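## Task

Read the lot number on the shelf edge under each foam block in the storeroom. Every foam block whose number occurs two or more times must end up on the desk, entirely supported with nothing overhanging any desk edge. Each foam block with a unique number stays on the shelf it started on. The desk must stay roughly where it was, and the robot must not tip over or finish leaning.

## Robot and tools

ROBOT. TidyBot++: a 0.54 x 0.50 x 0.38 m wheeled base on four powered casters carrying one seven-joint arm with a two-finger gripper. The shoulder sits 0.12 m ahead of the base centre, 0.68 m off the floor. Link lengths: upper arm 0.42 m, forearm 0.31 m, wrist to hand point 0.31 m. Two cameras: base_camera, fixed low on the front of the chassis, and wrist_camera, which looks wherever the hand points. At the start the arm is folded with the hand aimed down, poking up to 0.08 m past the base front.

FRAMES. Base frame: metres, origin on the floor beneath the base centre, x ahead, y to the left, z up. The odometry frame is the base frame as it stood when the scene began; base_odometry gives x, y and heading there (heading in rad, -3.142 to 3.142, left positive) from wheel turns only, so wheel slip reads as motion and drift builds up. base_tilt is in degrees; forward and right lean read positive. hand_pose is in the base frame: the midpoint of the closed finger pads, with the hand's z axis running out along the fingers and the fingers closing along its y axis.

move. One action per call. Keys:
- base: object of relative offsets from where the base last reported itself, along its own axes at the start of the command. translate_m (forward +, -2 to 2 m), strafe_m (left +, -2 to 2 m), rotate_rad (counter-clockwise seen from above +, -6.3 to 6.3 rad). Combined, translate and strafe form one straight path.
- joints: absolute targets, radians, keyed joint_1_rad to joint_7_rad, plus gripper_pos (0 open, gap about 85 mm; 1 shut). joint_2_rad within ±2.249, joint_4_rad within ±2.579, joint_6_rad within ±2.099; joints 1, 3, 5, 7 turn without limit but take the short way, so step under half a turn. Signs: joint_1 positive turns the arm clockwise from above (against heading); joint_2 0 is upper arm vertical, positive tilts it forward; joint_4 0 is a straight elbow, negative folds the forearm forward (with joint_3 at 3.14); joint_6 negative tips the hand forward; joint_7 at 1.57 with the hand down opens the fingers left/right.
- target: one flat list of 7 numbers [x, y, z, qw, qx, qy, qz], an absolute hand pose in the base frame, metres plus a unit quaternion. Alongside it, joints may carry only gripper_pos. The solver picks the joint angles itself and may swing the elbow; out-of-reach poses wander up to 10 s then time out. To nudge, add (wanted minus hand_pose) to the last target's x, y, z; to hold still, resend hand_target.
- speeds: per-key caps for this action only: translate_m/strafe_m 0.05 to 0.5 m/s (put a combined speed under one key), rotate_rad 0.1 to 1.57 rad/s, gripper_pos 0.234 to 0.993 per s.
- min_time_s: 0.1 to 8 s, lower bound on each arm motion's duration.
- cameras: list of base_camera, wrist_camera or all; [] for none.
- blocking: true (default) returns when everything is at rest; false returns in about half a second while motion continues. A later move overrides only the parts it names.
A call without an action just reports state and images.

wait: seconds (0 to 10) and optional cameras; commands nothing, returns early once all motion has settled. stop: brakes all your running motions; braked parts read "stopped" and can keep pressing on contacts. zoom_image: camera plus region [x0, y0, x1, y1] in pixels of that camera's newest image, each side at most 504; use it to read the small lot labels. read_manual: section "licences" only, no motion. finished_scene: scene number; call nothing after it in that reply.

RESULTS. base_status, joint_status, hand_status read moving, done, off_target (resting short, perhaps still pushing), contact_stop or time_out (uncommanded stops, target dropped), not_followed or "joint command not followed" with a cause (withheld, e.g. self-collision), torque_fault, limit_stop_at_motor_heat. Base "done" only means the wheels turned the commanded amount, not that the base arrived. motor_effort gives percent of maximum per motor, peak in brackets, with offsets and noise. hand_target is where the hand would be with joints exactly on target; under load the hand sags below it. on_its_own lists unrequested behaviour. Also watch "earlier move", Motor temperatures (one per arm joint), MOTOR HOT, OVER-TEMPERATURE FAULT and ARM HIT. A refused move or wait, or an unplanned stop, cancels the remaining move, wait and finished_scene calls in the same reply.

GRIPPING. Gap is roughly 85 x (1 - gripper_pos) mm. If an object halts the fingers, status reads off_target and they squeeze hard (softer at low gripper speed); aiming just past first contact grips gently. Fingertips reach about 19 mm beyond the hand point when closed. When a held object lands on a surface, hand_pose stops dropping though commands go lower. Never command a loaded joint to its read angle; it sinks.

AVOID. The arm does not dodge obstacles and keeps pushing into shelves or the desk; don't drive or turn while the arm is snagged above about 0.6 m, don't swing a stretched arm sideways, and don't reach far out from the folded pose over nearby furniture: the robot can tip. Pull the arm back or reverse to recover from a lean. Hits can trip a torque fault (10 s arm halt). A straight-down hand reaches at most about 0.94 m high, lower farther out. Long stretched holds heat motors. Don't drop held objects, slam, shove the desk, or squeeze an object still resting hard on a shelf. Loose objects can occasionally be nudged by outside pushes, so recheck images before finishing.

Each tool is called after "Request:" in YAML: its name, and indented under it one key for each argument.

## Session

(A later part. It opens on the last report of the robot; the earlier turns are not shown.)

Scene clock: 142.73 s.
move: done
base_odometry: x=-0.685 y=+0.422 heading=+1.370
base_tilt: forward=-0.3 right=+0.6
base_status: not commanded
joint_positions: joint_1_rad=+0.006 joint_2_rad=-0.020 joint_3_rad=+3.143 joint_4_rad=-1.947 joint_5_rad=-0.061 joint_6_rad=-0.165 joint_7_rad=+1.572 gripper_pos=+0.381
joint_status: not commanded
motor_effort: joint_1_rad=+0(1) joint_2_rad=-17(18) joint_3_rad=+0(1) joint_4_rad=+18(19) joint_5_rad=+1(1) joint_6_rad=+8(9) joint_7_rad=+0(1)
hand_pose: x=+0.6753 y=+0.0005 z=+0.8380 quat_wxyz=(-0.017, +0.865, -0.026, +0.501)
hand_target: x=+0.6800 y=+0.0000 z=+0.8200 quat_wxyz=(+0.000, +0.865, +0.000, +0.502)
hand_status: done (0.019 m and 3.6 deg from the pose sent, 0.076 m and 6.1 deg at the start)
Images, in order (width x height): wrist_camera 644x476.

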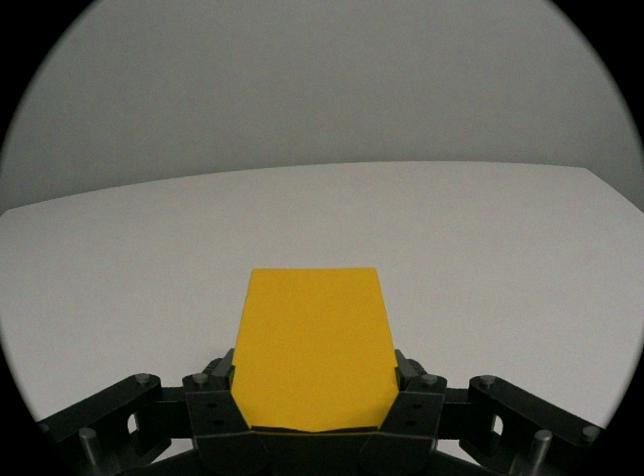

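Request:
move:
  target: [0.68, 0.0, 0.785, 0, 0.8647, 0, 0.5023]
  min_time_s: 0.8

Request:
move:
  target: [0.68, 0.0, 0.765, 0, 0.8647, 0, 0.5023]
  cameras: ["wrist_camera"]

Request:
move:
  target: [0.68, 0.0, 0.75, 0, 0.8647, 0, 0.5023]
  cameras: ["wrist_camera"]

Scene clock: 144.30 s.
move: done
base_odometry: x=-0.685 y=+0.422 heading=+1.370
base_tilt: forward=-0.3 right=+0.6
base_status: not commanded
joint_positions: joint_1_rad=+0.035 joint_2_rad=+0.022 joint_3_rad=+3.105 joint_4_rad=-2.025 joint_5_rad=-0.040 joint_6_rad=-0.040 joint_7_rad=+1.572 gripper_pos=+0.381
joint_status: not commanded
motor_effort: joint_1_rad=-1(1) joint_2_rad=-18(19) joint_3_rad=+0(0) joint_4_rad=+17(19) joint_5_rad=+1(1) joint_6_rad=+8(9) joint_7_rad=+0(1)
hand_pose: x=+0.6780 y=+0.0023 z=+0.8050 quat_wxyz=(-0.011, +0.864, -0.016, +0.503)
hand_target: x=+0.6800 y=+0.0000 z=+0.7850 quat_wxyz=(+0.000, +0.865, +0.000, +0.502)
hand_status: done (0.020 m and 2.3 deg from the pose sent, 0.053 m and 3.6 deg at the start)
pictures: none

Scene clock: 145.33 s.
move: done
base_odometry: x=-0.685 y=+0.422 heading=+1.370
base_tilt: forward=-0.3 right=+0.6
base_status: not commanded
joint_positions: joint_1_rad=+0.024 joint_2_rad=+0.052 joint_3_rad=+3.122 joint_4_rad=-2.071 joint_5_rad=-0.040 joint_6_rad=+0.038 joint_7_rad=+1.572 gripper_pos=+0.381
joint_status: not commanded
motor_effort: joint_1_rad=-1(1) joint_2_rad=-18(19) joint_3_rad=+0(0) joint_4_rad=+17(18) joint_5_rad=+1(1) joint_6_rad=+8(9) joint_7_rad=+0(1)
hand_pose: x=+0.6794 y=-0.0013 z=+0.7841 quat_wxyz=(-0.009, +0.863, -0.019, +0.504)
hand_target: x=+0.6800 y=+0.0000 z=+0.7650 quat_wxyz=(+0.000, +0.865, +0.000, +0.502)
hand_status: done (0.019 m and 2.4 deg from the pose sent, 0.040 m and 2.3 deg at the start)
Images, in order (width x height): wrist_camera 644x476.

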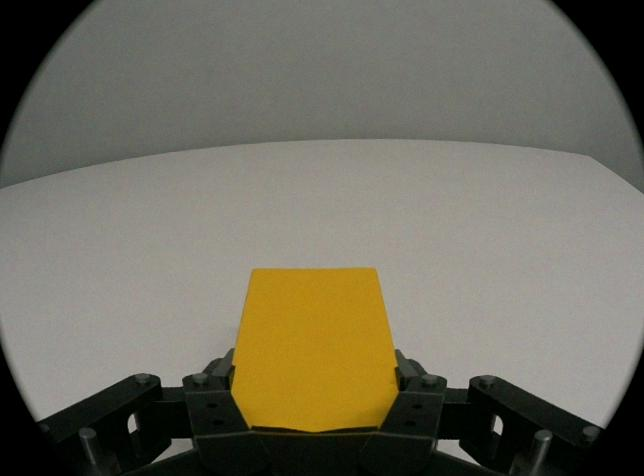

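Scene clock: 146.07 s.
move: done
base_odometry: x=-0.685 y=+0.422 heading=+1.370
base_tilt: forward=-0.3 right=+0.6
base_status: not commanded
joint_positions: joint_1_rad=+0.022 joint_2_rad=+0.076 joint_3_rad=+3.125 joint_4_rad=-2.102 joint_5_rad=-0.040 joint_6_rad=+0.096 joint_7_rad=+1.572 gripper_pos=+0.381
joint_status: not commanded
motor_effort: joint_1_rad=+0(1) joint_2_rad=-18(19) joint_3_rad=+0(0) joint_4_rad=+17(17) joint_5_rad=+1(1) joint_6_rad=+8(9) joint_7_rad=+0(1)
hand_pose: x=+0.6805 y=-0.0029 z=+0.7699 quat_wxyz=(-0.007, +0.863, -0.020, +0.506)
hand_target: x=+0.6800 y=+0.0000 z=+0.7500 quat_wxyz=(+0.000, +0.865, +0.000, +0.502)
hand_status: done (0.020 m and 2.5 deg from the pose sent, 0.034 m and 2.4 deg at the start)
Images, in order (width x height): wrist_camera 644x476.

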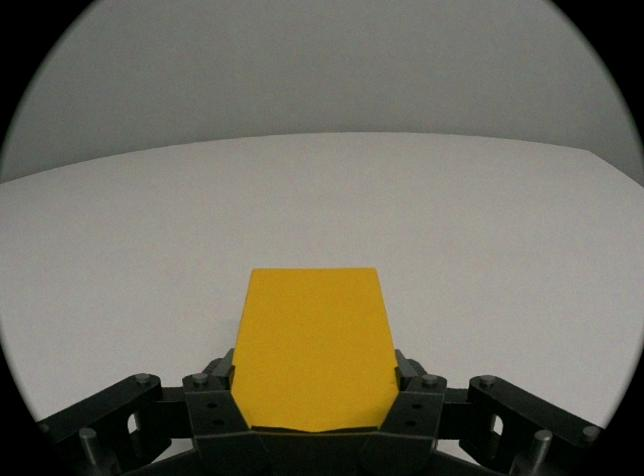

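Request:
move:
  target: [0.68, 0.0, 0.738, 0, 0.8647, 0, 0.5023]

Request:
move:
  target: [0.68, 0.0, 0.726, 0, 0.8647, 0, 0.5023]

Request:
move:
  target: [0.68, 0.0, 0.714, 0, 0.8647, 0, 0.5023]
  cameras: ["wrist_camera"]

Scene clock: 146.97 s.
move: done
base_odometry: x=-0.685 y=+0.422 heading=+1.370
base_tilt: forward=-0.3 right=+0.6
base_status: not commanded
joint_positions: joint_1_rad=+0.022 joint_2_rad=+0.097 joint_3_rad=+3.126 joint_4_rad=-2.126 joint_5_rad=-0.040 joint_6_rad=+0.143 joint_7_rad=+1.572 gripper_pos=+0.381
joint_status: not commanded
motor_effort: joint_1_rad=-1(1) joint_2_rad=-18(20) joint_3_rad=+0(0) joint_4_rad=+16(17) joint_5_rad=+1(1) joint_6_rad=+8(9) joint_7_rad=+0(1)
hand_pose: x=+0.6813 y=-0.0040 z=+0.7585 quat_wxyz=(-0.006, +0.862, -0.021, +0.507)
hand_target: x=+0.6800 y=+0.0000 z=+0.7380 quat_wxyz=(+0.000, +0.865, +0.000, +0.502)
hand_status: done (0.021 m and 2.6 deg from the pose sent, 0.032 m and 2.5 deg at the start)
pictures: none

Scene clock: 147.60 s.
move: done
base_odometry: x=-0.685 y=+0.422 heading=+1.370
base_tilt: forward=-0.3 right=+0.6
base_status: not commanded
joint_positions: joint_1_rad=+0.020 joint_2_rad=+0.103 joint_3_rad=+3.126 joint_4_rad=-2.145 joint_5_rad=-0.040 joint_6_rad=+0.193 joint_7_rad=+1.572 gripper_pos=+0.381
joint_status: not commanded
motor_effort: joint_1_rad=+0(1) joint_2_rad=-17(18) joint_3_rad=+0(1) joint_4_rad=+15(16) joint_5_rad=+1(1) joint_6_rad=+7(9) joint_7_rad=+0(0)
hand_pose: x=+0.6827 y=-0.0041 z=+0.7584 quat_wxyz=(-0.006, +0.856, -0.021, +0.517)
hand_target: x=+0.6800 y=+0.0000 z=+0.7260 quat_wxyz=(+0.000, +0.865, +0.000, +0.502)
hand_status: done (0.033 m and 3.2 deg from the pose sent, 0.033 m and 2.6 deg at the start)
pictures: none

Scene clock: 148.23 s.
move: done
base_odometry: x=-0.685 y=+0.422 heading=+1.370
base_tilt: forward=-0.3 right=+0.6
base_status: not commanded
joint_positions: joint_1_rad=+0.019 joint_2_rad=+0.109 joint_3_rad=+3.127 joint_4_rad=-2.165 joint_5_rad=-0.040 joint_6_rad=+0.243 joint_7_rad=+1.572 gripper_pos=+0.381
joint_status: not commanded
motor_effort: joint_1_rad=+0(0) joint_2_rad=-13(16) joint_3_rad=+0(1) joint_4_rad=+15(16) joint_5_rad=+1(1) joint_6_rad=+7(8) joint_7_rad=+0(1)
hand_pose: x=+0.6833 y=-0.0041 z=+0.7583 quat_wxyz=(-0.006, +0.850, -0.021, +0.527)
hand_target: x=+0.6800 y=+0.0000 z=+0.7140 quat_wxyz=(+0.000, +0.865, +0.000, +0.502)
hand_status: done (0.045 m and 4.1 deg from the pose sent, 0.045 m and 3.2 deg at the start)
Images, in order (width x height): wrist_camera 644x476.

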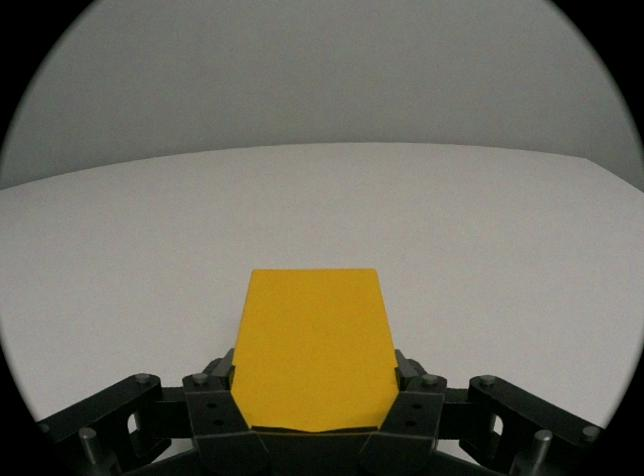

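Request:
move:
  target: [0.68, 0.0, 0.733, 0, 0.8647, 0, 0.5023]

Request:
move:
  joints: {"gripper_pos":0.1}
  speeds: {"gripper_pos":0.3}

Request:
move:
  target: [0.64, 0.0, 0.95, 0, 0.8647, 0, 0.5023]
  min_time_s: 1.5
  cameras: ["wrist_camera"]

Request:
move:
  base: {"translate_m":-0.36}
  joints: {"joint_1_rad":0,"joint_2_rad":-0.75,"joint_3_rad":3.14,"joint_4_rad":-1.6,"joint_5_rad":0,"joint_6_rad":-1.1,"joint_7_rad":1.57,"gripper_pos":0}

Request:
move:
  base: {"rotate_rad":-1.57}

Request:
move:
  base: {"translate_m":1.6}
  cameras: ["all"]

Scene clock: 154.50 s.
move: done
base_odometry: x=-0.685 y=+0.422 heading=+1.370
base_tilt: forward=-0.3 right=+0.6
base_status: not commanded
joint_positions: joint_1_rad=+0.019 joint_2_rad=+0.107 joint_3_rad=+3.127 joint_4_rad=-2.162 joint_5_rad=-0.040 joint_6_rad=+0.235 joint_7_rad=+1.572 gripper_pos=+0.381
joint_status: not commanded
motor_effort: joint_1_rad=-1(1) joint_2_rad=-15(16) joint_3_rad=+0(1) joint_4_rad=+14(16) joint_5_rad=+1(1) joint_6_rad=+7(7) joint_7_rad=+0(1)
hand_pose: x=+0.6830 y=-0.0040 z=+0.7588 quat_wxyz=(-0.006, +0.850, -0.021, +0.526)
hand_target: x=+0.6800 y=+0.0000 z=+0.7330 quat_wxyz=(+0.000, +0.865, +0.000, +0.502)
hand_status: done (0.026 m and 4.0 deg from the pose sent, 0.026 m and 4.1 deg at the start)
pictures: none

Scene clock: 156.03 s.
move: done
base_odometry: x=-0.685 y=+0.422 heading=+1.370
base_tilt: forward=-0.3 right=+0.6
base_status: not commanded
joint_positions: joint_1_rad=+0.019 joint_2_rad=+0.109 joint_3_rad=+3.127 joint_4_rad=-2.162 joint_5_rad=-0.040 joint_6_rad=+0.235 joint_7_rad=+1.572 gripper_pos=+0.100
joint_status: all done
motor_effort: joint_1_rad=+0(1) joint_2_rad=-18(19) joint_3_rad=+0(0) joint_4_rad=+16(16) joint_5_rad=+1(1) joint_6_rad=+8(9) joint_7_rad=+0(1)
hand_pose: x=+0.6831 y=-0.0041 z=+0.7578 quat_wxyz=(-0.006, +0.851, -0.021, +0.525)
hand_target: x=+0.6800 y=+0.0000 z=+0.7330 quat_wxyz=(+0.000, +0.865, +0.000, +0.502)
hand_status: not commanded
pictures: none

Scene clock: 158.20 s.
move: done
base_odometry: x=-0.685 y=+0.422 heading=+1.370
base_tilt: forward=-0.3 right=+0.6
base_status: not commanded
joint_positions: joint_1_rad=+0.007 joint_2_rad=-0.144 joint_3_rad=+3.139 joint_4_rad=-1.727 joint_5_rad=-0.040 joint_6_rad=-0.481 joint_7_rad=+1.572 gripper_pos=+0.100
joint_status: not commanded
motor_effort: joint_1_rad=-1(1) joint_2_rad=-14(21) joint_3_rad=+0(1) joint_4_rad=+19(20) joint_5_rad=+0(1) joint_6_rad=+8(9) joint_7_rad=+0(1)
hand_pose: x=+0.6471 y=+0.0047 z=+0.9475 quat_wxyz=(-0.015, +0.858, -0.012, +0.513)
hand_target: x=+0.6400 y=+0.0000 z=+0.9500 quat_wxyz=(+0.000, +0.865, +0.000, +0.502)
hand_status: done (0.009 m and 2.7 deg from the pose sent, 0.197 m and 3.9 deg at the start)
Images, in order (width x height): wrist_camera 644x476.

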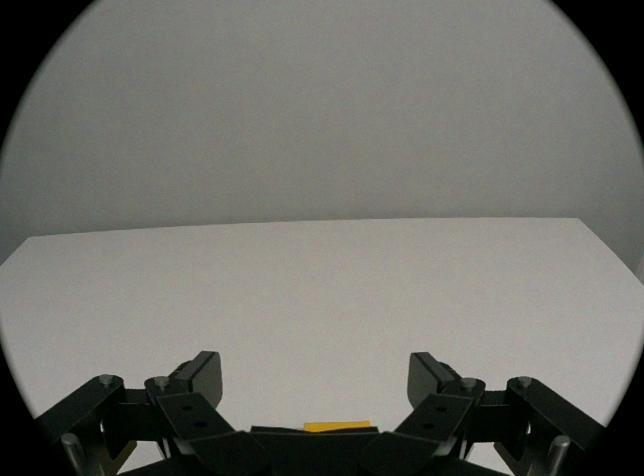

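Scene clock: 160.37 s.
move: done
base_odometry: x=-0.757 y=+0.069 heading=+1.370
base_tilt: forward=-0.4 right=+0.6
base_status: done
joint_positions: joint_1_rad=+0.005 joint_2_rad=-0.751 joint_3_rad=+3.141 joint_4_rad=-1.621 joint_5_rad=-0.040 joint_6_rad=-1.042 joint_7_rad=+1.572 gripper_pos=+0.000
joint_status: all done
motor_effort: joint_1_rad=+0(2) joint_2_rad=+6(18) joint_3_rad=+1(3) joint_4_rad=+16(21) joint_5_rad=+1(2) joint_6_rad=+8(10) joint_7_rad=+0(1)
hand_pose: x=+0.3655 y=+0.0110 z=+1.0880 quat_wxyz=(-0.018, +0.817, +0.000, +0.577)
hand_target: x=+0.3575 y=+0.0021 z=+1.0819 quat_wxyz=(+0.000, +0.828, +0.000, +0.561)
hand_status: not commanded
pictures: none

Scene clock: 162.67 s.
move: done
base_odometry: x=-0.757 y=+0.069 heading=-0.199
base_tilt: forward=-0.4 right=+0.6
base_status: done
joint_positions: joint_1_rad=+0.005 joint_2_rad=-0.751 joint_3_rad=+3.141 joint_4_rad=-1.621 joint_5_rad=-0.040 joint_6_rad=-1.043 joint_7_rad=+1.572 gripper_pos=+0.000
joint_status: not commanded
motor_effort: joint_1_rad=+0(1) joint_2_rad=+6(7) joint_3_rad=+1(2) joint_4_rad=+16(17) joint_5_rad=+0(1) joint_6_rad=+8(9) joint_7_rad=+0(1)
hand_pose: x=+0.3653 y=+0.0110 z=+1.0875 quat_wxyz=(-0.018, +0.817, +0.000, +0.576)
hand_target: x=+0.3575 y=+0.0021 z=+1.0819 quat_wxyz=(+0.000, +0.828, +0.000, +0.561)
hand_status: not commanded
pictures: none

Scene clock: 167.20 s.
move: done
base_odometry: x=+0.812 y=-0.247 heading=-0.200
base_tilt: forward=-0.3 right=+0.6
base_status: done
joint_positions: joint_1_rad=+0.005 joint_2_rad=-0.749 joint_3_rad=+3.141 joint_4_rad=-1.621 joint_5_rad=-0.040 joint_6_rad=-1.045 joint_7_rad=+1.572 gripper_pos=+0.000
joint_status: not commanded
motor_effort: joint_1_rad=-1(1) joint_2_rad=+6(11) joint_3_rad=+1(1) joint_4_rad=+16(17) joint_5_rad=+0(1) joint_6_rad=+9(9) joint_7_rad=-1(1)
hand_pose: x=+0.3660 y=+0.0110 z=+1.0867 quat_wxyz=(-0.018, +0.818, +0.000, +0.575)
hand_target: x=+0.3575 y=+0.0021 z=+1.0819 quat_wxyz=(+0.000, +0.828, +0.000, +0.561)
hand_status: not commanded
pictures: base_camera, wrist_camera
Images, in order (width x height): base_camera 644x364, wrist_camera 644x476.

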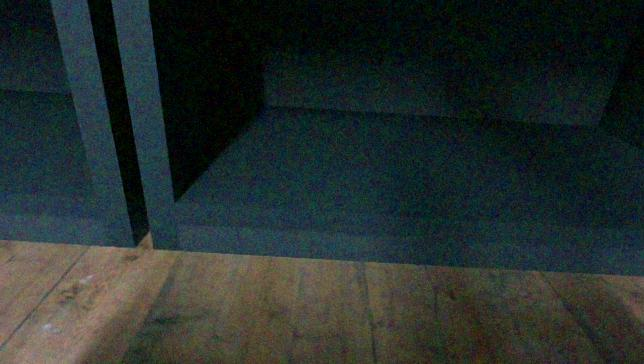

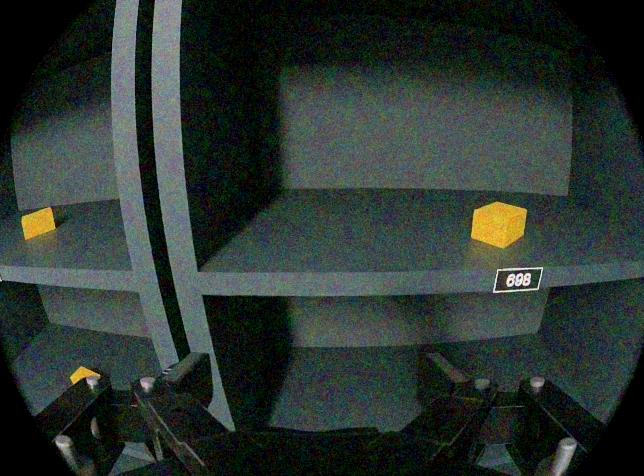

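Request:
move:
  target: [0.55, 0.04, 1.07, 0.157, 0.81, -0.25, 0.506]

Request:
move:
  base: {"translate_m":0.198,"strafe_m":-0.041,"rotate_rad":-0.35}
  speeds: {"translate_m":0.2}
  cameras: ["wrist_camera"]

Scene clock: 170.53 s.
move: done
base_odometry: x=+0.812 y=-0.247 heading=-0.200
base_tilt: forward=-0.3 right=+0.6
base_status: not commanded
joint_positions: joint_1_rad=+1.302 joint_2_rad=-0.572 joint_3_rad=+2.185 joint_4_rad=-1.276 joint_5_rad=-0.040 joint_6_rad=-1.085 joint_7_rad=+1.154 gripper_pos=+0.000
joint_status: not commanded
motor_effort: joint_1_rad=+0(1) joint_2_rad=+9(10) joint_3_rad=+8(8) joint_4_rad=+14(17) joint_5_rad=+4(4) joint_6_rad=+8(9) joint_7_rad=+0(1)
hand_pose: x=+0.5511 y=+0.0388 z=+1.0783 quat_wxyz=(+0.175, +0.803, -0.226, +0.523)
hand_target: x=+0.5500 y=+0.0400 z=+1.0700 quat_wxyz=(+0.157, +0.810, -0.250, +0.506)
hand_status: done (0.008 m and 4.0 deg from the pose sent, 0.187 m and 36.0 deg at the start)
pictures: none

Scene clock: 172.30 s.
move: done
base_odometry: x=+0.998 y=-0.327 heading=-0.551
base_tilt: forward=-0.3 right=+0.6
base_status: done
joint_positions: joint_1_rad=+1.314 joint_2_rad=-0.554 joint_3_rad=+2.178 joint_4_rad=-1.267 joint_5_rad=-0.040 joint_6_rad=-1.088 joint_7_rad=+1.152 gripper_pos=+0.000
joint_status: not commanded
motor_effort: joint_1_rad=+0(2) joint_2_rad=+10(13) joint_3_rad=+8(10) joint_4_rad=+15(16) joint_5_rad=+4(5) joint_6_rad=+7(9) joint_7_rad=+0(1)
hand_pose: x=+0.5547 y=+0.0313 z=+1.0785 quat_wxyz=(+0.170, +0.805, -0.232, +0.519)
hand_target: x=+0.5500 y=+0.0400 z=+1.0700 quat_wxyz=(+0.157, +0.810, -0.250, +0.506)
hand_status: not commanded
Images, in order (width x height): wrist_camera 644x476.

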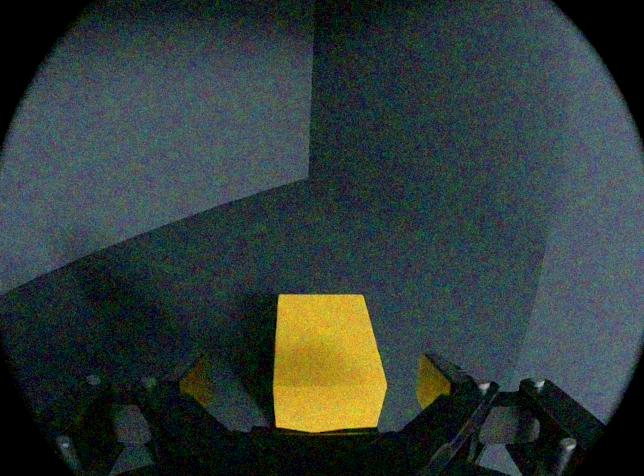

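Request:
move:
  target: [0.59, 0.018, 1.04, 0.157, 0.81, -0.25, 0.506]
  cameras: ["wrist_camera"]

Request:
move:
  target: [0.627, 0.005, 1.036, 0.157, 0.81, -0.25, 0.506]
  cameras: ["wrist_camera"]

Scene clock: 173.53 s.
move: done
base_odometry: x=+0.998 y=-0.327 heading=-0.551
base_tilt: forward=-0.3 right=+0.6
base_status: not commanded
joint_positions: joint_1_rad=+1.428 joint_2_rad=-0.554 joint_3_rad=+2.106 joint_4_rad=-1.299 joint_5_rad=-0.042 joint_6_rad=-1.055 joint_7_rad=+1.152 gripper_pos=+0.000
joint_status: not commanded
motor_effort: joint_1_rad=-1(1) joint_2_rad=+10(11) joint_3_rad=+8(9) joint_4_rad=+15(16) joint_5_rad=+4(4) joint_6_rad=+7(8) joint_7_rad=+0(1)
hand_pose: x=+0.5738 y=+0.0060 z=+1.0539 quat_wxyz=(+0.190, +0.807, -0.248, +0.501)
hand_target: x=+0.5900 y=+0.0180 z=+1.0400 quat_wxyz=(+0.157, +0.810, -0.250, +0.506)
hand_status: done (0.025 m and 3.8 deg from the pose sent, 0.054 m and 3.1 deg at the start)
Images, in order (width x height): wrist_camera 644x476.

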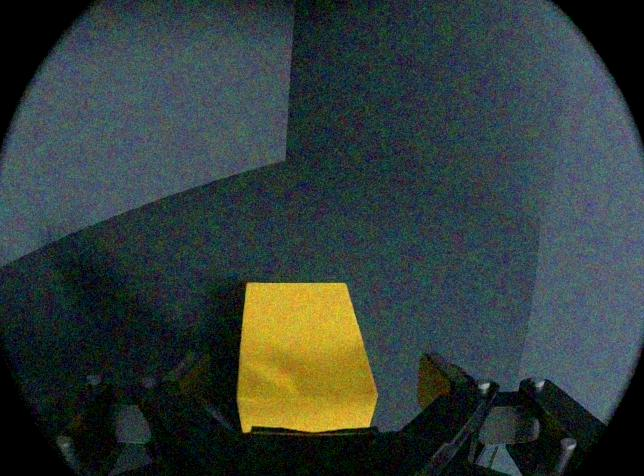

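Scene clock: 174.67 s.
move: done
base_odometry: x=+0.998 y=-0.327 heading=-0.551
base_tilt: forward=-0.3 right=+0.6
base_status: not commanded
joint_positions: joint_1_rad=+1.607 joint_2_rad=-0.554 joint_3_rad=+2.024 joint_4_rad=-1.299 joint_5_rad=-0.135 joint_6_rad=-1.041 joint_7_rad=+1.168 gripper_pos=+0.000
joint_status: not commanded
motor_effort: joint_1_rad=-1(1) joint_2_rad=+11(12) joint_3_rad=+9(9) joint_4_rad=+15(16) joint_5_rad=+3(4) joint_6_rad=+8(8) joint_7_rad=+0(1)
hand_pose: x=+0.6010 y=-0.0229 z=+1.0271 quat_wxyz=(+0.182, +0.811, -0.283, +0.479)
hand_target: x=+0.6270 y=+0.0050 z=+1.0360 quat_wxyz=(+0.157, +0.810, -0.250, +0.506)
hand_status: done (0.039 m and 5.6 deg from the pose sent, 0.056 m and 3.8 deg at the start)
Images, in order (width x height): wrist_camera 644x476.

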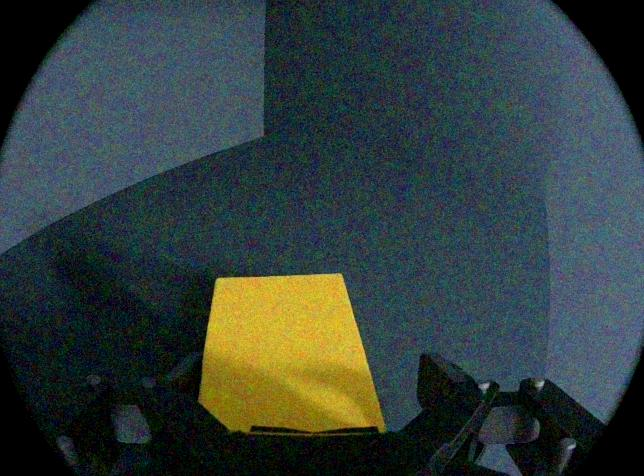

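Request:
move:
  joints: {"gripper_pos":0.7}
  speeds: {"gripper_pos":0.3}

Request:
move:
  target: [0.627, 0.005, 1.105, 0.157, 0.81, -0.25, 0.506]
  min_time_s: 1.2
  cameras: ["wrist_camera"]

Request:
move:
  base: {"translate_m":-0.25}
  speeds: {"translate_m":0.3}

Request:
move:
  joints: {"joint_1_rad":0,"joint_2_rad":-0.8,"joint_3_rad":3.14,"joint_4_rad":-1.6,"joint_5_rad":0,"joint_6_rad":-1.05,"joint_7_rad":1.57}
  min_time_s: 1.8
  cameras: ["wrist_camera"]

Scene clock: 177.67 s.
move: off_target
base_odometry: x=+0.998 y=-0.327 heading=-0.551
base_tilt: forward=-0.3 right=+0.6
base_status: not commanded
joint_positions: joint_1_rad=+1.607 joint_2_rad=-0.554 joint_3_rad=+2.023 joint_4_rad=-1.299 joint_5_rad=-0.137 joint_6_rad=-1.038 joint_7_rad=+1.168 gripper_pos=+0.378
joint_status: gripper_pos off_target (ended at +0.378, target +0.700)
motor_effort: joint_1_rad=+0(1) joint_2_rad=+12(12) joint_3_rad=+8(9) joint_4_rad=+14(15) joint_5_rad=+3(4) joint_6_rad=+7(8) joint_7_rad=-1(1)
hand_pose: x=+0.6019 y=-0.0221 z=+1.0274 quat_wxyz=(+0.180, +0.811, -0.282, +0.480)
hand_target: x=+0.6270 y=+0.0050 z=+1.0360 quat_wxyz=(+0.157, +0.810, -0.250, +0.506)
hand_status: not commanded
pictures: none

Scene clock: 179.17 s.
move: done
base_odometry: x=+0.998 y=-0.327 heading=-0.551
base_tilt: forward=-0.3 right=+0.6
base_status: not commanded
joint_positions: joint_1_rad=+1.779 joint_2_rad=-0.553 joint_3_rad=+2.013 joint_4_rad=-1.013 joint_5_rad=-0.238 joint_6_rad=-1.148 joint_7_rad=+1.237 gripper_pos=+0.378
joint_status: not commanded
motor_effort: joint_1_rad=+0(1) joint_2_rad=+15(15) joint_3_rad=+8(9) joint_4_rad=+13(16) joint_5_rad=+3(4) joint_6_rad=+9(9) joint_7_rad=+0(1)
hand_pose: x=+0.6210 y=-0.0109 z=+1.1189 quat_wxyz=(+0.189, +0.785, -0.265, +0.527)
hand_target: x=+0.6270 y=+0.0050 z=+1.1050 quat_wxyz=(+0.157, +0.810, -0.250, +0.506)
hand_status: done (0.022 m and 5.5 deg from the pose sent, 0.086 m and 5.4 deg at the start)
Images, in order (width x height): wrist_camera 644x476.

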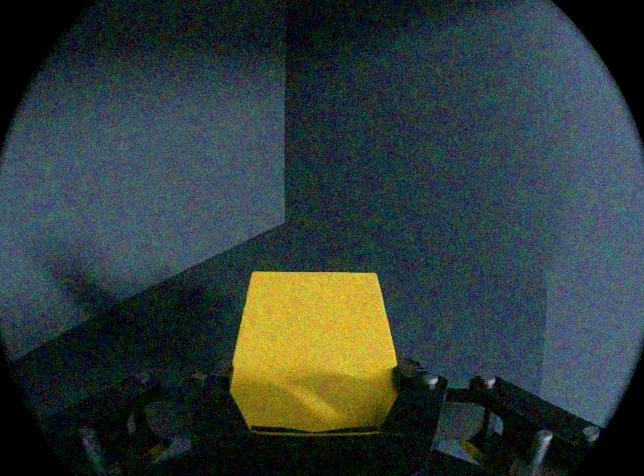

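Scene clock: 180.93 s.
move: done
base_odometry: x=+0.785 y=-0.196 heading=-0.551
base_tilt: forward=-0.3 right=+0.6
base_status: done
joint_positions: joint_1_rad=+1.789 joint_2_rad=-0.549 joint_3_rad=+2.008 joint_4_rad=-1.010 joint_5_rad=-0.242 joint_6_rad=-1.153 joint_7_rad=+1.238 gripper_pos=+0.378
joint_status: not commanded
motor_effort: joint_1_rad=+0(3) joint_2_rad=+15(16) joint_3_rad=+8(9) joint_4_rad=+13(14) joint_5_rad=+3(4) joint_6_rad=+9(9) joint_7_rad=+0(1)
hand_pose: x=+0.6217 y=-0.0144 z=+1.1173 quat_wxyz=(+0.187, +0.786, -0.268, +0.524)
hand_target: x=+0.6270 y=+0.0050 z=+1.1050 quat_wxyz=(+0.157, +0.810, -0.250, +0.506)
hand_status: not commanded
pictures: none

Scene clock: 183.90 s.
move: done
base_odometry: x=+0.785 y=-0.196 heading=-0.551
base_tilt: forward=-0.3 right=+0.6
base_status: not commanded
joint_positions: joint_1_rad=+0.019 joint_2_rad=-0.773 joint_3_rad=+3.125 joint_4_rad=-1.562 joint_5_rad=-0.069 joint_6_rad=-1.118 joint_7_rad=+1.526 gripper_pos=+0.378
joint_status: all done
motor_effort: joint_1_rad=-1(2) joint_2_rad=+8(15) joint_3_rad=+1(9) joint_4_rad=+15(16) joint_5_rad=+0(4) joint_6_rad=+9(10) joint_7_rad=+0(1)
hand_pose: x=+0.3416 y=+0.0239 z=+1.1021 quat_wxyz=(-0.040, +0.815, -0.012, +0.578)
hand_target: x=+0.3419 y=+0.0021 z=+1.1082 quat_wxyz=(+0.000, +0.799, +0.000, +0.602)
hand_status: not commanded
Images, in order (width x height): wrist_camera 644x476.

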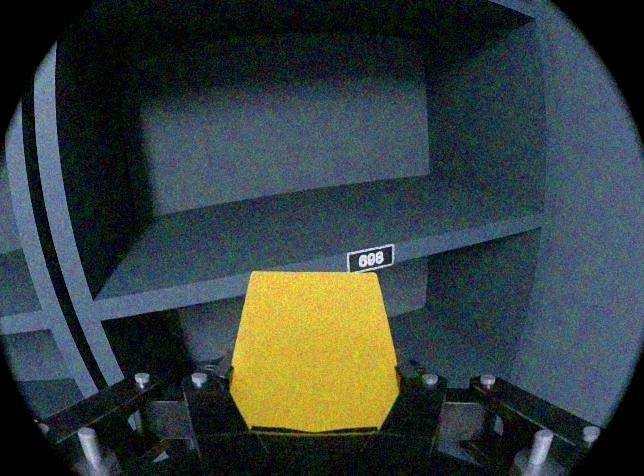

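Request:
move:
  base: {"rotate_rad":0.351}

Request:
move:
  base: {"translate_m":-1.29}

Request:
move:
  base: {"rotate_rad":1.57}

Request:
move:
  base: {"translate_m":0.32}
  target: [0.68, 0.0, 0.9, 0, 0.8647, 0, 0.5023]
  min_time_s: 2
  cameras: ["wrist_camera"]

Request:
move:
  target: [0.68, 0.0, 0.78, 0, 0.8647, 0, 0.5023]
  min_time_s: 1.5

Request:
move:
  target: [0.68, 0.0, 0.75, 0, 0.8647, 0, 0.5023]
  min_time_s: 0.8

Request:
move:
  target: [0.68, 0.0, 0.738, 0, 0.8647, 0, 0.5023]

Request:
move:
  target: [0.68, 0.0, 0.727, 0, 0.8647, 0, 0.5023]
  cameras: ["wrist_camera"]

Scene clock: 185.53 s.
move: done
base_odometry: x=+0.785 y=-0.195 heading=-0.201
base_tilt: forward=-0.4 right=+0.6
base_status: done
joint_positions: joint_1_rad=+0.016 joint_2_rad=-0.775 joint_3_rad=+3.127 joint_4_rad=-1.562 joint_5_rad=-0.066 joint_6_rad=-1.117 joint_7_rad=+1.527 gripper_pos=+0.378
joint_status: not commanded
motor_effort: joint_1_rad=+0(1) joint_2_rad=+7(8) joint_3_rad=+1(2) joint_4_rad=+15(16) joint_5_rad=+0(1) joint_6_rad=+9(10) joint_7_rad=-1(1)
hand_pose: x=+0.3410 y=+0.0228 z=+1.1025 quat_wxyz=(-0.040, +0.814, -0.012, +0.579)
hand_target: x=+0.3419 y=+0.0021 z=+1.1082 quat_wxyz=(+0.000, +0.799, +0.000, +0.602)
hand_status: not commanded
pictures: none

Scene clock: 189.43 s.
move: done
base_odometry: x=-0.480 y=+0.062 heading=-0.200
base_tilt: forward=-0.4 right=+0.6
base_status: done
joint_positions: joint_1_rad=+0.016 joint_2_rad=-0.787 joint_3_rad=+3.127 joint_4_rad=-1.565 joint_5_rad=-0.066 joint_6_rad=-1.115 joint_7_rad=+1.527 gripper_pos=+0.378
joint_status: not commanded
motor_effort: joint_1_rad=+0(1) joint_2_rad=+7(10) joint_3_rad=+1(1) joint_4_rad=+15(18) joint_5_rad=+1(1) joint_6_rad=+9(10) joint_7_rad=+0(1)
hand_pose: x=+0.3364 y=+0.0228 z=+1.1043 quat_wxyz=(-0.040, +0.811, -0.012, +0.584)
hand_target: x=+0.3419 y=+0.0021 z=+1.1082 quat_wxyz=(+0.000, +0.799, +0.000, +0.602)
hand_status: not commanded
pictures: none

Scene clock: 191.73 s.
move: done
base_odometry: x=-0.480 y=+0.062 heading=+1.370
base_tilt: forward=-0.4 right=+0.6
base_status: done
joint_positions: joint_1_rad=+0.015 joint_2_rad=-0.787 joint_3_rad=+3.128 joint_4_rad=-1.565 joint_5_rad=-0.065 joint_6_rad=-1.115 joint_7_rad=+1.527 gripper_pos=+0.378
joint_status: not commanded
motor_effort: joint_1_rad=-1(1) joint_2_rad=+8(8) joint_3_rad=+1(2) joint_4_rad=+15(16) joint_5_rad=+1(1) joint_6_rad=+9(10) joint_7_rad=+0(1)
hand_pose: x=+0.3364 y=+0.0225 z=+1.1043 quat_wxyz=(-0.039, +0.811, -0.012, +0.584)
hand_target: x=+0.3419 y=+0.0021 z=+1.1082 quat_wxyz=(+0.000, +0.799, +0.000, +0.602)
hand_status: not commanded
pictures: none

Scene clock: 194.33 s.
move: done
base_odometry: x=-0.416 y=+0.375 heading=+1.371
base_tilt: forward=-0.3 right=+0.6
base_status: done
joint_positions: joint_1_rad=+0.006 joint_2_rad=-0.070 joint_3_rad=+3.143 joint_4_rad=-1.733 joint_5_rad=-0.065 joint_6_rad=-0.433 joint_7_rad=+1.537 gripper_pos=+0.378
joint_status: not commanded
motor_effort: joint_1_rad=-1(1) joint_2_rad=-16(18) joint_3_rad=+0(2) joint_4_rad=+19(20) joint_5_rad=+0(1) joint_6_rad=+8(10) joint_7_rad=+0(1)
hand_pose: x=+0.6719 y=+0.0060 z=+0.9170 quat_wxyz=(-0.033, +0.865, -0.037, +0.499)
hand_target: x=+0.6800 y=+0.0000 z=+0.9000 quat_wxyz=(+0.000, +0.865, +0.000, +0.502)
hand_status: done (0.020 m and 5.7 deg from the pose sent, 0.400 m and 12.1 deg at the start)
Images, in order (width x height): wrist_camera 644x476.

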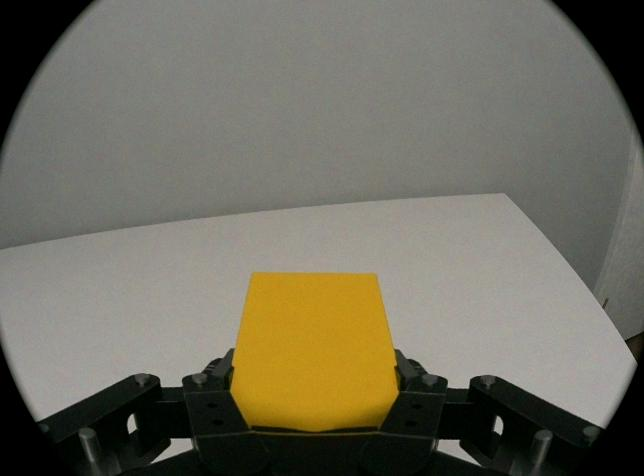

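Scene clock: 196.47 s.
move: done
base_odometry: x=-0.416 y=+0.375 heading=+1.371
base_tilt: forward=-0.3 right=+0.6
base_status: not commanded
joint_positions: joint_1_rad=+0.019 joint_2_rad=+0.029 joint_3_rad=+3.122 joint_4_rad=-2.037 joint_5_rad=-0.039 joint_6_rad=-0.023 joint_7_rad=+1.537 gripper_pos=+0.378
joint_status: not commanded
motor_effort: joint_1_rad=+0(1) joint_2_rad=-18(19) joint_3_rad=+0(0) joint_4_rad=+17(20) joint_5_rad=+1(1) joint_6_rad=+8(9) joint_7_rad=+0(1)
hand_pose: x=+0.6780 y=+0.0016 z=+0.7990 quat_wxyz=(-0.019, +0.864, -0.032, +0.502)
hand_target: x=+0.6800 y=+0.0000 z=+0.7800 quat_wxyz=(+0.000, +0.865, +0.000, +0.502)
hand_status: done (0.019 m and 4.2 deg from the pose sent, 0.137 m and 5.7 deg at the start)
pictures: none

Scene clock: 197.87 s.
move: done
base_odometry: x=-0.416 y=+0.375 heading=+1.371
base_tilt: forward=-0.3 right=+0.6
base_status: not commanded
joint_positions: joint_1_rad=+0.019 joint_2_rad=+0.074 joint_3_rad=+3.124 joint_4_rad=-2.100 joint_5_rad=-0.039 joint_6_rad=+0.088 joint_7_rad=+1.537 gripper_pos=+0.378
joint_status: not commanded
motor_effort: joint_1_rad=+0(1) joint_2_rad=-18(19) joint_3_rad=+0(0) joint_4_rad=+16(18) joint_5_rad=+1(1) joint_6_rad=+8(9) joint_7_rad=+0(1)
hand_pose: x=+0.6798 y=-0.0007 z=+0.7697 quat_wxyz=(-0.017, +0.863, -0.033, +0.503)
hand_target: x=+0.6800 y=+0.0000 z=+0.7500 quat_wxyz=(+0.000, +0.865, +0.000, +0.502)
hand_status: done (0.020 m and 4.3 deg from the pose sent, 0.049 m and 4.2 deg at the start)
pictures: none

Scene clock: 198.57 s.
move: done
base_odometry: x=-0.416 y=+0.375 heading=+1.371
base_tilt: forward=-0.3 right=+0.6
base_status: not commanded
joint_positions: joint_1_rad=+0.019 joint_2_rad=+0.094 joint_3_rad=+3.126 joint_4_rad=-2.125 joint_5_rad=-0.039 joint_6_rad=+0.142 joint_7_rad=+1.537 gripper_pos=+0.378
joint_status: not commanded
motor_effort: joint_1_rad=+0(1) joint_2_rad=-17(20) joint_3_rad=+0(1) joint_4_rad=+15(17) joint_5_rad=+1(1) joint_6_rad=+7(8) joint_7_rad=+0(1)
hand_pose: x=+0.6811 y=-0.0024 z=+0.7598 quat_wxyz=(-0.016, +0.861, -0.035, +0.507)
hand_target: x=+0.6800 y=+0.0000 z=+0.7380 quat_wxyz=(+0.000, +0.865, +0.000, +0.502)
hand_status: done (0.022 m and 4.4 deg from the pose sent, 0.032 m and 4.3 deg at the start)
pictures: none

Scene clock: 199.17 s.
move: done
base_odometry: x=-0.416 y=+0.375 heading=+1.371
base_tilt: forward=-0.3 right=+0.6
base_status: not commanded
joint_positions: joint_1_rad=+0.018 joint_2_rad=+0.101 joint_3_rad=+3.126 joint_4_rad=-2.143 joint_5_rad=-0.039 joint_6_rad=+0.189 joint_7_rad=+1.537 gripper_pos=+0.378
joint_status: not commanded
motor_effort: joint_1_rad=+0(1) joint_2_rad=-16(17) joint_3_rad=+1(1) joint_4_rad=+15(16) joint_5_rad=+1(1) joint_6_rad=+8(8) joint_7_rad=-1(1)
hand_pose: x=+0.6825 y=-0.0026 z=+0.7596 quat_wxyz=(-0.016, +0.855, -0.035, +0.517)
hand_target: x=+0.6800 y=+0.0000 z=+0.7270 quat_wxyz=(+0.000, +0.865, +0.000, +0.502)
hand_status: done (0.033 m and 4.8 deg from the pose sent, 0.033 m and 4.4 deg at the start)
Images, in order (width x height): wrist_camera 644x476.

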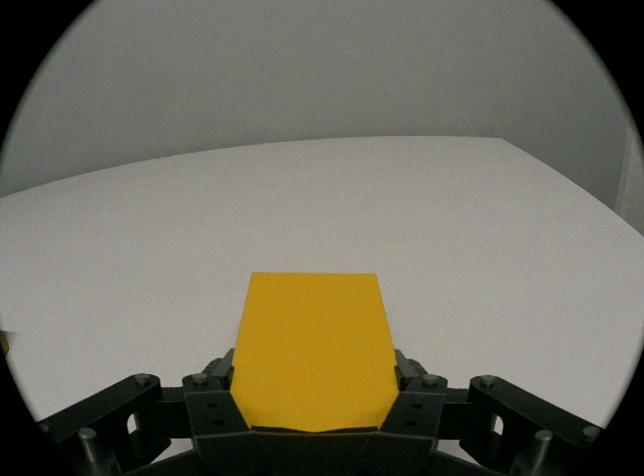

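Request:
move:
  joints: {"gripper_pos":0.1}
  speeds: {"gripper_pos":0.3}

Request:
move:
  target: [0.64, 0.0, 0.95, 0, 0.8647, 0, 0.5023]
  min_time_s: 1.3

Request:
move:
  base: {"translate_m":-0.32}
  joints: {"joint_1_rad":0,"joint_2_rad":-1.1,"joint_3_rad":3.14,"joint_4_rad":-2.5,"joint_5_rad":0,"joint_6_rad":-0.7,"joint_7_rad":1.57,"gripper_pos":0}

Request:
move:
  base: {"rotate_rad":-1.57}

Request:
move:
  base: {"translate_m":1.29}
  cameras: ["wrist_camera"]

Request:
zoom_image:
  camera: "wrist_camera"
  region: [400, 100, 640, 340]

Scene clock: 201.13 s.
move: done
base_odometry: x=-0.416 y=+0.375 heading=+1.371
base_tilt: forward=-0.3 right=+0.6
base_status: not commanded
joint_positions: joint_1_rad=+0.018 joint_2_rad=+0.116 joint_3_rad=+3.128 joint_4_rad=-2.149 joint_5_rad=-0.039 joint_6_rad=+0.192 joint_7_rad=+1.537 gripper_pos=+0.100
joint_status: all done
motor_effort: joint_1_rad=-1(1) joint_2_rad=-19(20) joint_3_rad=+0(1) joint_4_rad=+16(16) joint_5_rad=+1(1) joint_6_rad=+8(9) joint_7_rad=+0(1)
hand_pose: x=+0.6822 y=-0.0036 z=+0.7489 quat_wxyz=(-0.015, +0.860, -0.035, +0.509)
hand_target: x=+0.6800 y=+0.0000 z=+0.7270 quat_wxyz=(+0.000, +0.865, +0.000, +0.502)
hand_status: not commanded
pictures: none

Scene clock: 203.17 s.
move: done
base_odometry: x=-0.416 y=+0.375 heading=+1.371
base_tilt: forward=-0.3 right=+0.6
base_status: not commanded
joint_positions: joint_1_rad=+0.007 joint_2_rad=-0.144 joint_3_rad=+3.139 joint_4_rad=-1.728 joint_5_rad=-0.039 joint_6_rad=-0.481 joint_7_rad=+1.537 gripper_pos=+0.100
joint_status: not commanded
motor_effort: joint_1_rad=-1(1) joint_2_rad=-14(21) joint_3_rad=+0(1) joint_4_rad=+19(20) joint_5_rad=+0(1) joint_6_rad=+8(9) joint_7_rad=+0(1)
hand_pose: x=+0.6470 y=+0.0046 z=+0.9464 quat_wxyz=(-0.024, +0.858, -0.027, +0.512)
hand_target: x=+0.6400 y=+0.0000 z=+0.9500 quat_wxyz=(+0.000, +0.865, +0.000, +0.502)
hand_status: done (0.009 m and 4.3 deg from the pose sent, 0.205 m and 4.5 deg at the start)
pictures: none

Scene clock: 205.40 s.
move: done
base_odometry: x=-0.479 y=+0.061 heading=+1.372
base_tilt: forward=-0.4 right=+0.6
base_status: done
joint_positions: joint_1_rad=+0.006 joint_2_rad=-1.074 joint_3_rad=+3.141 joint_4_rad=-2.459 joint_5_rad=-0.039 joint_6_rad=-0.644 joint_7_rad=+1.537 gripper_pos=+0.000
joint_status: all done
motor_effort: joint_1_rad=+0(2) joint_2_rad=+9(18) joint_3_rad=+1(2) joint_4_rad=+19(20) joint_5_rad=+0(2) joint_6_rad=+8(10) joint_7_rad=+0(1)
hand_pose: x=+0.3373 y=+0.0076 z=+0.8033 quat_wxyz=(-0.026, +0.848, -0.024, +0.528)
hand_target: x=+0.3225 y=+0.0016 z=+0.7689 quat_wxyz=(+0.000, +0.867, +0.000, +0.498)
hand_status: not commanded
pictures: none

Scene clock: 207.70 s.
move: done
base_odometry: x=-0.479 y=+0.061 heading=-0.197
base_tilt: forward=-0.4 right=+0.6
base_status: done
joint_positions: joint_1_rad=+0.006 joint_2_rad=-1.075 joint_3_rad=+3.141 joint_4_rad=-2.459 joint_5_rad=-0.039 joint_6_rad=-0.644 joint_7_rad=+1.537 gripper_pos=+0.000
joint_status: not commanded
motor_effort: joint_1_rad=+0(1) joint_2_rad=+9(10) joint_3_rad=+1(2) joint_4_rad=+19(20) joint_5_rad=+0(1) joint_6_rad=+8(9) joint_7_rad=+0(1)
hand_pose: x=+0.3372 y=+0.0076 z=+0.8033 quat_wxyz=(-0.026, +0.848, -0.024, +0.528)
hand_target: x=+0.3225 y=+0.0016 z=+0.7689 quat_wxyz=(+0.000, +0.867, +0.000, +0.498)
hand_status: not commanded
pictures: none

Scene clock: 211.60 s.
move: done
base_odometry: x=+0.786 y=-0.191 heading=-0.198
base_tilt: forward=-0.3 right=+0.6
base_status: done
joint_positions: joint_1_rad=+0.006 joint_2_rad=-1.079 joint_3_rad=+3.141 joint_4_rad=-2.459 joint_5_rad=-0.039 joint_6_rad=-0.646 joint_7_rad=+1.537 gripper_pos=+0.000
joint_status: not commanded
motor_effort: joint_1_rad=+0(1) joint_2_rad=+10(11) joint_3_rad=+1(1) joint_4_rad=+19(20) joint_5_rad=+1(1) joint_6_rad=+9(9) joint_7_rad=+0(1)
hand_pose: x=+0.3365 y=+0.0076 z=+0.8036 quat_wxyz=(-0.026, +0.848, -0.024, +0.529)
hand_target: x=+0.3225 y=+0.0016 z=+0.7689 quat_wxyz=(+0.000, +0.867, +0.000, +0.498)
hand_status: not commanded
Images, in order (width x height): wrist_camera 644x476.

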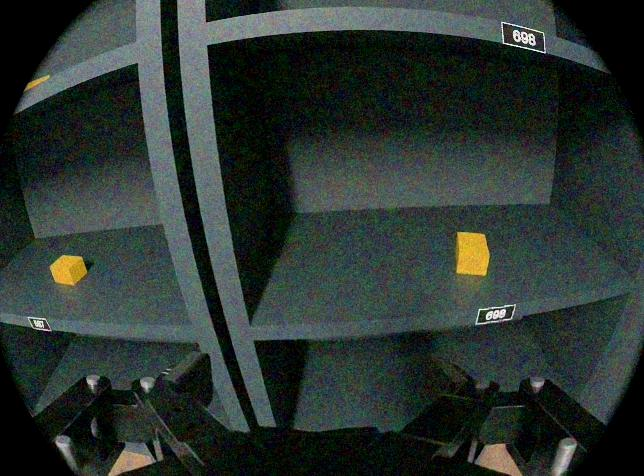

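Scaled by 2.100.

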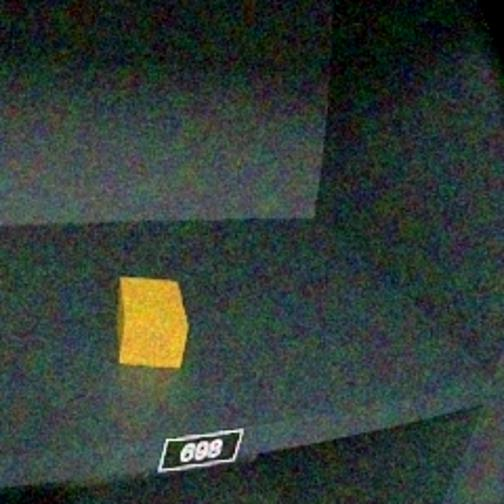

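Request:
move:
  target: [0.6, 0.0, 0.68, 0, 0.8647, 0, 0.5023]
  min_time_s: 1.5

Request:
move:
  base: {"translate_m":0.163,"strafe_m":0.006,"rotate_rad":-0.4}
  target: [0.65, 0.0, 0.59, 0, 0.8647, 0, 0.5023]
  min_time_s: 1.5
  cameras: ["wrist_camera"]

Scene clock: 216.03 s.
move: done
base_odometry: x=+0.786 y=-0.191 heading=-0.198
base_tilt: forward=-0.3 right=+0.6
base_status: not commanded
joint_positions: joint_1_rad=+0.006 joint_2_rad=+0.075 joint_3_rad=+3.141 joint_4_rad=-2.459 joint_5_rad=-0.039 joint_6_rad=+0.425 joint_7_rad=+1.537 gripper_pos=+0.000
joint_status: not commanded
motor_effort: joint_1_rad=-1(1) joint_2_rad=-14(16) joint_3_rad=+0(1) joint_4_rad=+13(20) joint_5_rad=+1(1) joint_6_rad=+8(9) joint_7_rad=+0(1)
hand_pose: x=+0.5973 y=-0.0060 z=+0.6836 quat_wxyz=(-0.009, +0.869, -0.036, +0.493)
hand_target: x=+0.6000 y=+0.0000 z=+0.6800 quat_wxyz=(+0.000, +0.865, +0.000, +0.502)
hand_status: done (0.008 m and 4.4 deg from the pose sent, 0.291 m and 5.4 deg at the start)
pictures: none

Scene clock: 218.13 s.
move: done
base_odometry: x=+0.947 y=-0.218 heading=-0.599
base_tilt: forward=-0.3 right=+0.6
base_status: done
joint_positions: joint_1_rad=+0.004 joint_2_rad=+0.458 joint_3_rad=+3.147 joint_4_rad=-2.459 joint_5_rad=-0.039 joint_6_rad=+0.790 joint_7_rad=+1.537 gripper_pos=+0.000
joint_status: not commanded
motor_effort: joint_1_rad=+0(2) joint_2_rad=-21(22) joint_3_rad=+0(2) joint_4_rad=+8(13) joint_5_rad=+1(2) joint_6_rad=+8(9) joint_7_rad=+0(1)
hand_pose: x=+0.6393 y=-0.0124 z=+0.5884 quat_wxyz=(+0.001, +0.873, -0.037, +0.486)
hand_target: x=+0.6500 y=+0.0000 z=+0.5900 quat_wxyz=(+0.000, +0.865, +0.000, +0.502)
hand_status: done (0.016 m and 4.8 deg from the pose sent, 0.108 m and 4.4 deg at the start)
Images, in order (width x height): wrist_camera 644x476.

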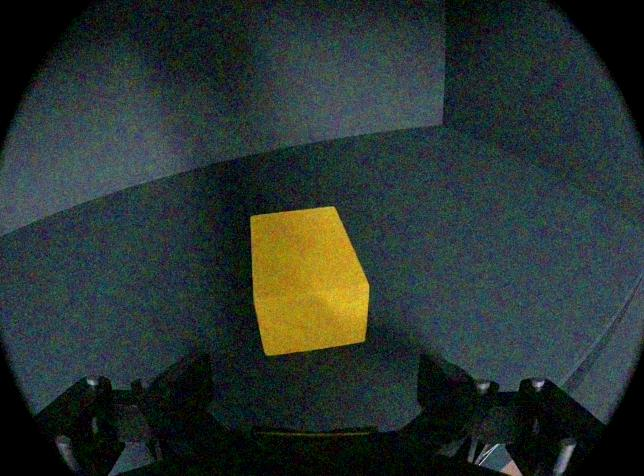

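Request:
move:
  target: [0.65, 0.0, 0.571, 0, 0.8647, 0, 0.5023]

Request:
move:
  base: {"translate_m":0.095,"strafe_m":0.008}
  speeds: {"translate_m":0.15}
  cameras: ["wrist_camera"]

Scene clock: 219.43 s.
move: done
base_odometry: x=+0.947 y=-0.218 heading=-0.599
base_tilt: forward=-0.3 right=+0.6
base_status: not commanded
joint_positions: joint_1_rad=+0.004 joint_2_rad=+0.529 joint_3_rad=+3.147 joint_4_rad=-2.459 joint_5_rad=-0.039 joint_6_rad=+0.875 joint_7_rad=+1.537 gripper_pos=+0.000
joint_status: not commanded
motor_effort: joint_1_rad=-1(1) joint_2_rad=-22(23) joint_3_rad=+0(0) joint_4_rad=+6(8) joint_5_rad=+1(1) joint_6_rad=+8(8) joint_7_rad=-1(1)
hand_pose: x=+0.6459 y=-0.0132 z=+0.5735 quat_wxyz=(+0.002, +0.870, -0.036, +0.492)
hand_target: x=+0.6500 y=+0.0000 z=+0.5710 quat_wxyz=(+0.000, +0.865, +0.000, +0.502)
hand_status: done (0.014 m and 4.4 deg from the pose sent, 0.024 m and 4.8 deg at the start)
pictures: none

Scene clock: 220.70 s.
move: done
base_odometry: x=+1.030 y=-0.265 heading=-0.599
base_tilt: forward=-0.3 right=+0.6
base_status: done
joint_positions: joint_1_rad=+0.004 joint_2_rad=+0.530 joint_3_rad=+3.147 joint_4_rad=-2.459 joint_5_rad=-0.039 joint_6_rad=+0.877 joint_7_rad=+1.537 gripper_pos=+0.000
joint_status: not commanded
motor_effort: joint_1_rad=+0(2) joint_2_rad=-21(24) joint_3_rad=+0(1) joint_4_rad=+5(8) joint_5_rad=+1(1) joint_6_rad=+8(9) joint_7_rad=+0(1)
hand_pose: x=+0.6462 y=-0.0132 z=+0.5736 quat_wxyz=(+0.002, +0.870, -0.036, +0.492)
hand_target: x=+0.6500 y=+0.0000 z=+0.5710 quat_wxyz=(+0.000, +0.865, +0.000, +0.502)
hand_status: not commanded
Images, in order (width x height): wrist_camera 644x476.

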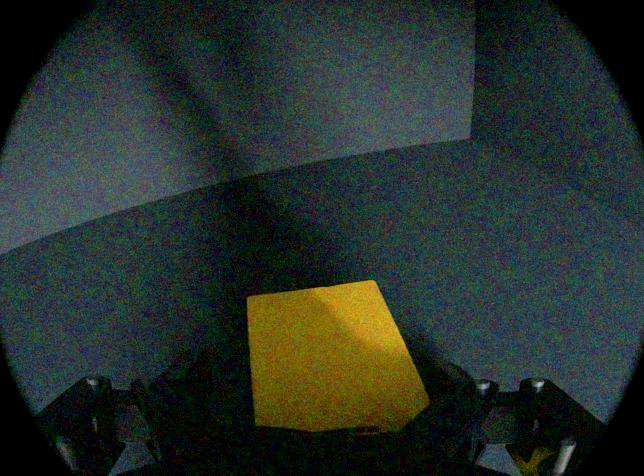

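Request:
move:
  joints: {"gripper_pos":0.7}
  speeds: {"gripper_pos":0.3}

Request:
move:
  target: [0.65, 0.0, 0.65, 0, 0.8647, 0, 0.5023]
  min_time_s: 1.2
  cameras: ["wrist_camera"]

Request:
move:
  base: {"translate_m":-0.4}
  speeds: {"translate_m":0.35}
  cameras: ["wrist_camera"]

Request:
zoom_image:
  camera: "wrist_camera"
  region: [200, 100, 500, 400]

Scene clock: 223.73 s.
move: off_target
base_odometry: x=+1.030 y=-0.265 heading=-0.599
base_tilt: forward=-0.3 right=+0.6
base_status: not commanded
joint_positions: joint_1_rad=+0.004 joint_2_rad=+0.530 joint_3_rad=+3.147 joint_4_rad=-2.459 joint_5_rad=-0.039 joint_6_rad=+0.881 joint_7_rad=+1.537 gripper_pos=+0.371
joint_status: gripper_pos off_target (ended at +0.371, target +0.700)
motor_effort: joint_1_rad=+0(1) joint_2_rad=-21(22) joint_3_rad=+0(0) joint_4_rad=+6(7) joint_5_rad=+1(1) joint_6_rad=+7(9) joint_7_rad=+0(1)
hand_pose: x=+0.6468 y=-0.0132 z=+0.5746 quat_wxyz=(+0.002, +0.869, -0.036, +0.494)
hand_target: x=+0.6500 y=+0.0000 z=+0.5710 quat_wxyz=(+0.000, +0.865, +0.000, +0.502)
hand_status: not commanded
pictures: none

Scene clock: 225.53 s.
move: done
base_odometry: x=+1.030 y=-0.264 heading=-0.599
base_tilt: forward=-0.3 right=+0.6
base_status: not commanded
joint_positions: joint_1_rad=+0.004 joint_2_rad=+0.302 joint_3_rad=+3.147 joint_4_rad=-2.415 joint_5_rad=-0.039 joint_6_rad=+0.644 joint_7_rad=+1.537 gripper_pos=+0.371
joint_status: not commanded
motor_effort: joint_1_rad=-1(1) joint_2_rad=-20(24) joint_3_rad=+0(0) joint_4_rad=+11(11) joint_5_rad=+1(1) joint_6_rad=+8(9) joint_7_rad=+0(1)
hand_pose: x=+0.6463 y=-0.0111 z=+0.6470 quat_wxyz=(-0.003, +0.860, -0.038, +0.509)
hand_target: x=+0.6500 y=+0.0000 z=+0.6500 quat_wxyz=(+0.000, +0.865, +0.000, +0.502)
hand_status: done (0.012 m and 4.5 deg from the pose sent, 0.077 m and 4.3 deg at the start)
Images, in order (width x height): wrist_camera 644x476.

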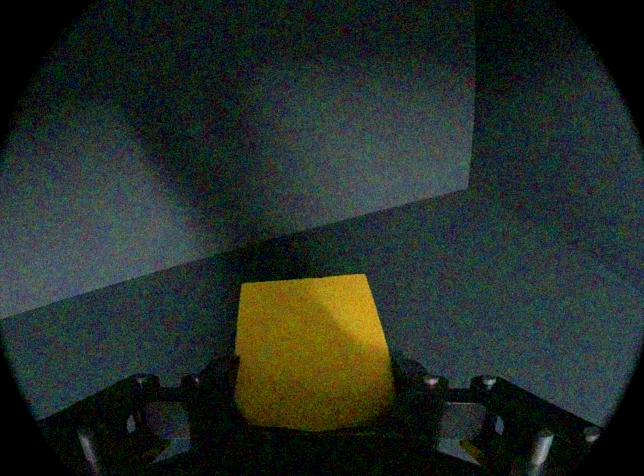

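Scene clock: 227.70 s.
move: done
base_odometry: x=+0.699 y=-0.039 heading=-0.599
base_tilt: forward=-0.3 right=+0.6
base_status: done
joint_positions: joint_1_rad=+0.004 joint_2_rad=+0.298 joint_3_rad=+3.147 joint_4_rad=-2.405 joint_5_rad=-0.039 joint_6_rad=+0.639 joint_7_rad=+1.537 gripper_pos=+0.371
joint_status: not commanded
motor_effort: joint_1_rad=-1(2) joint_2_rad=-20(22) joint_3_rad=+0(1) joint_4_rad=+10(12) joint_5_rad=+1(1) joint_6_rad=+8(9) joint_7_rad=+0(1)
hand_pose: x=+0.6502 y=-0.0110 z=+0.6520 quat_wxyz=(-0.004, +0.858, -0.038, +0.513)
hand_target: x=+0.6500 y=+0.0000 z=+0.6500 quat_wxyz=(+0.000, +0.865, +0.000, +0.502)
hand_status: not commanded
Images, in order (width x height): wrist_camera 644x476.

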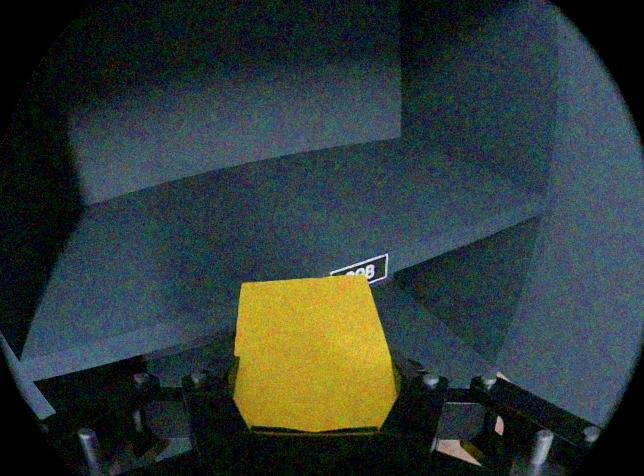

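Scaled by 1.680.

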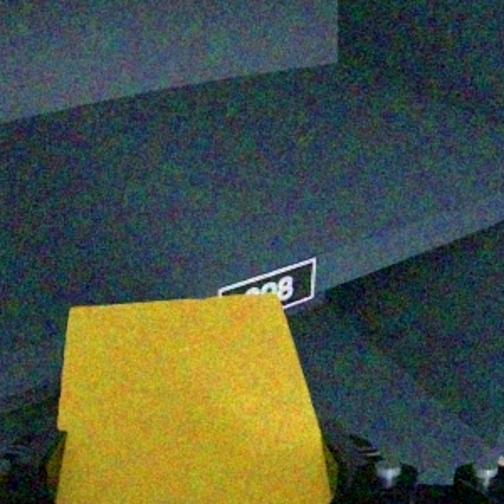

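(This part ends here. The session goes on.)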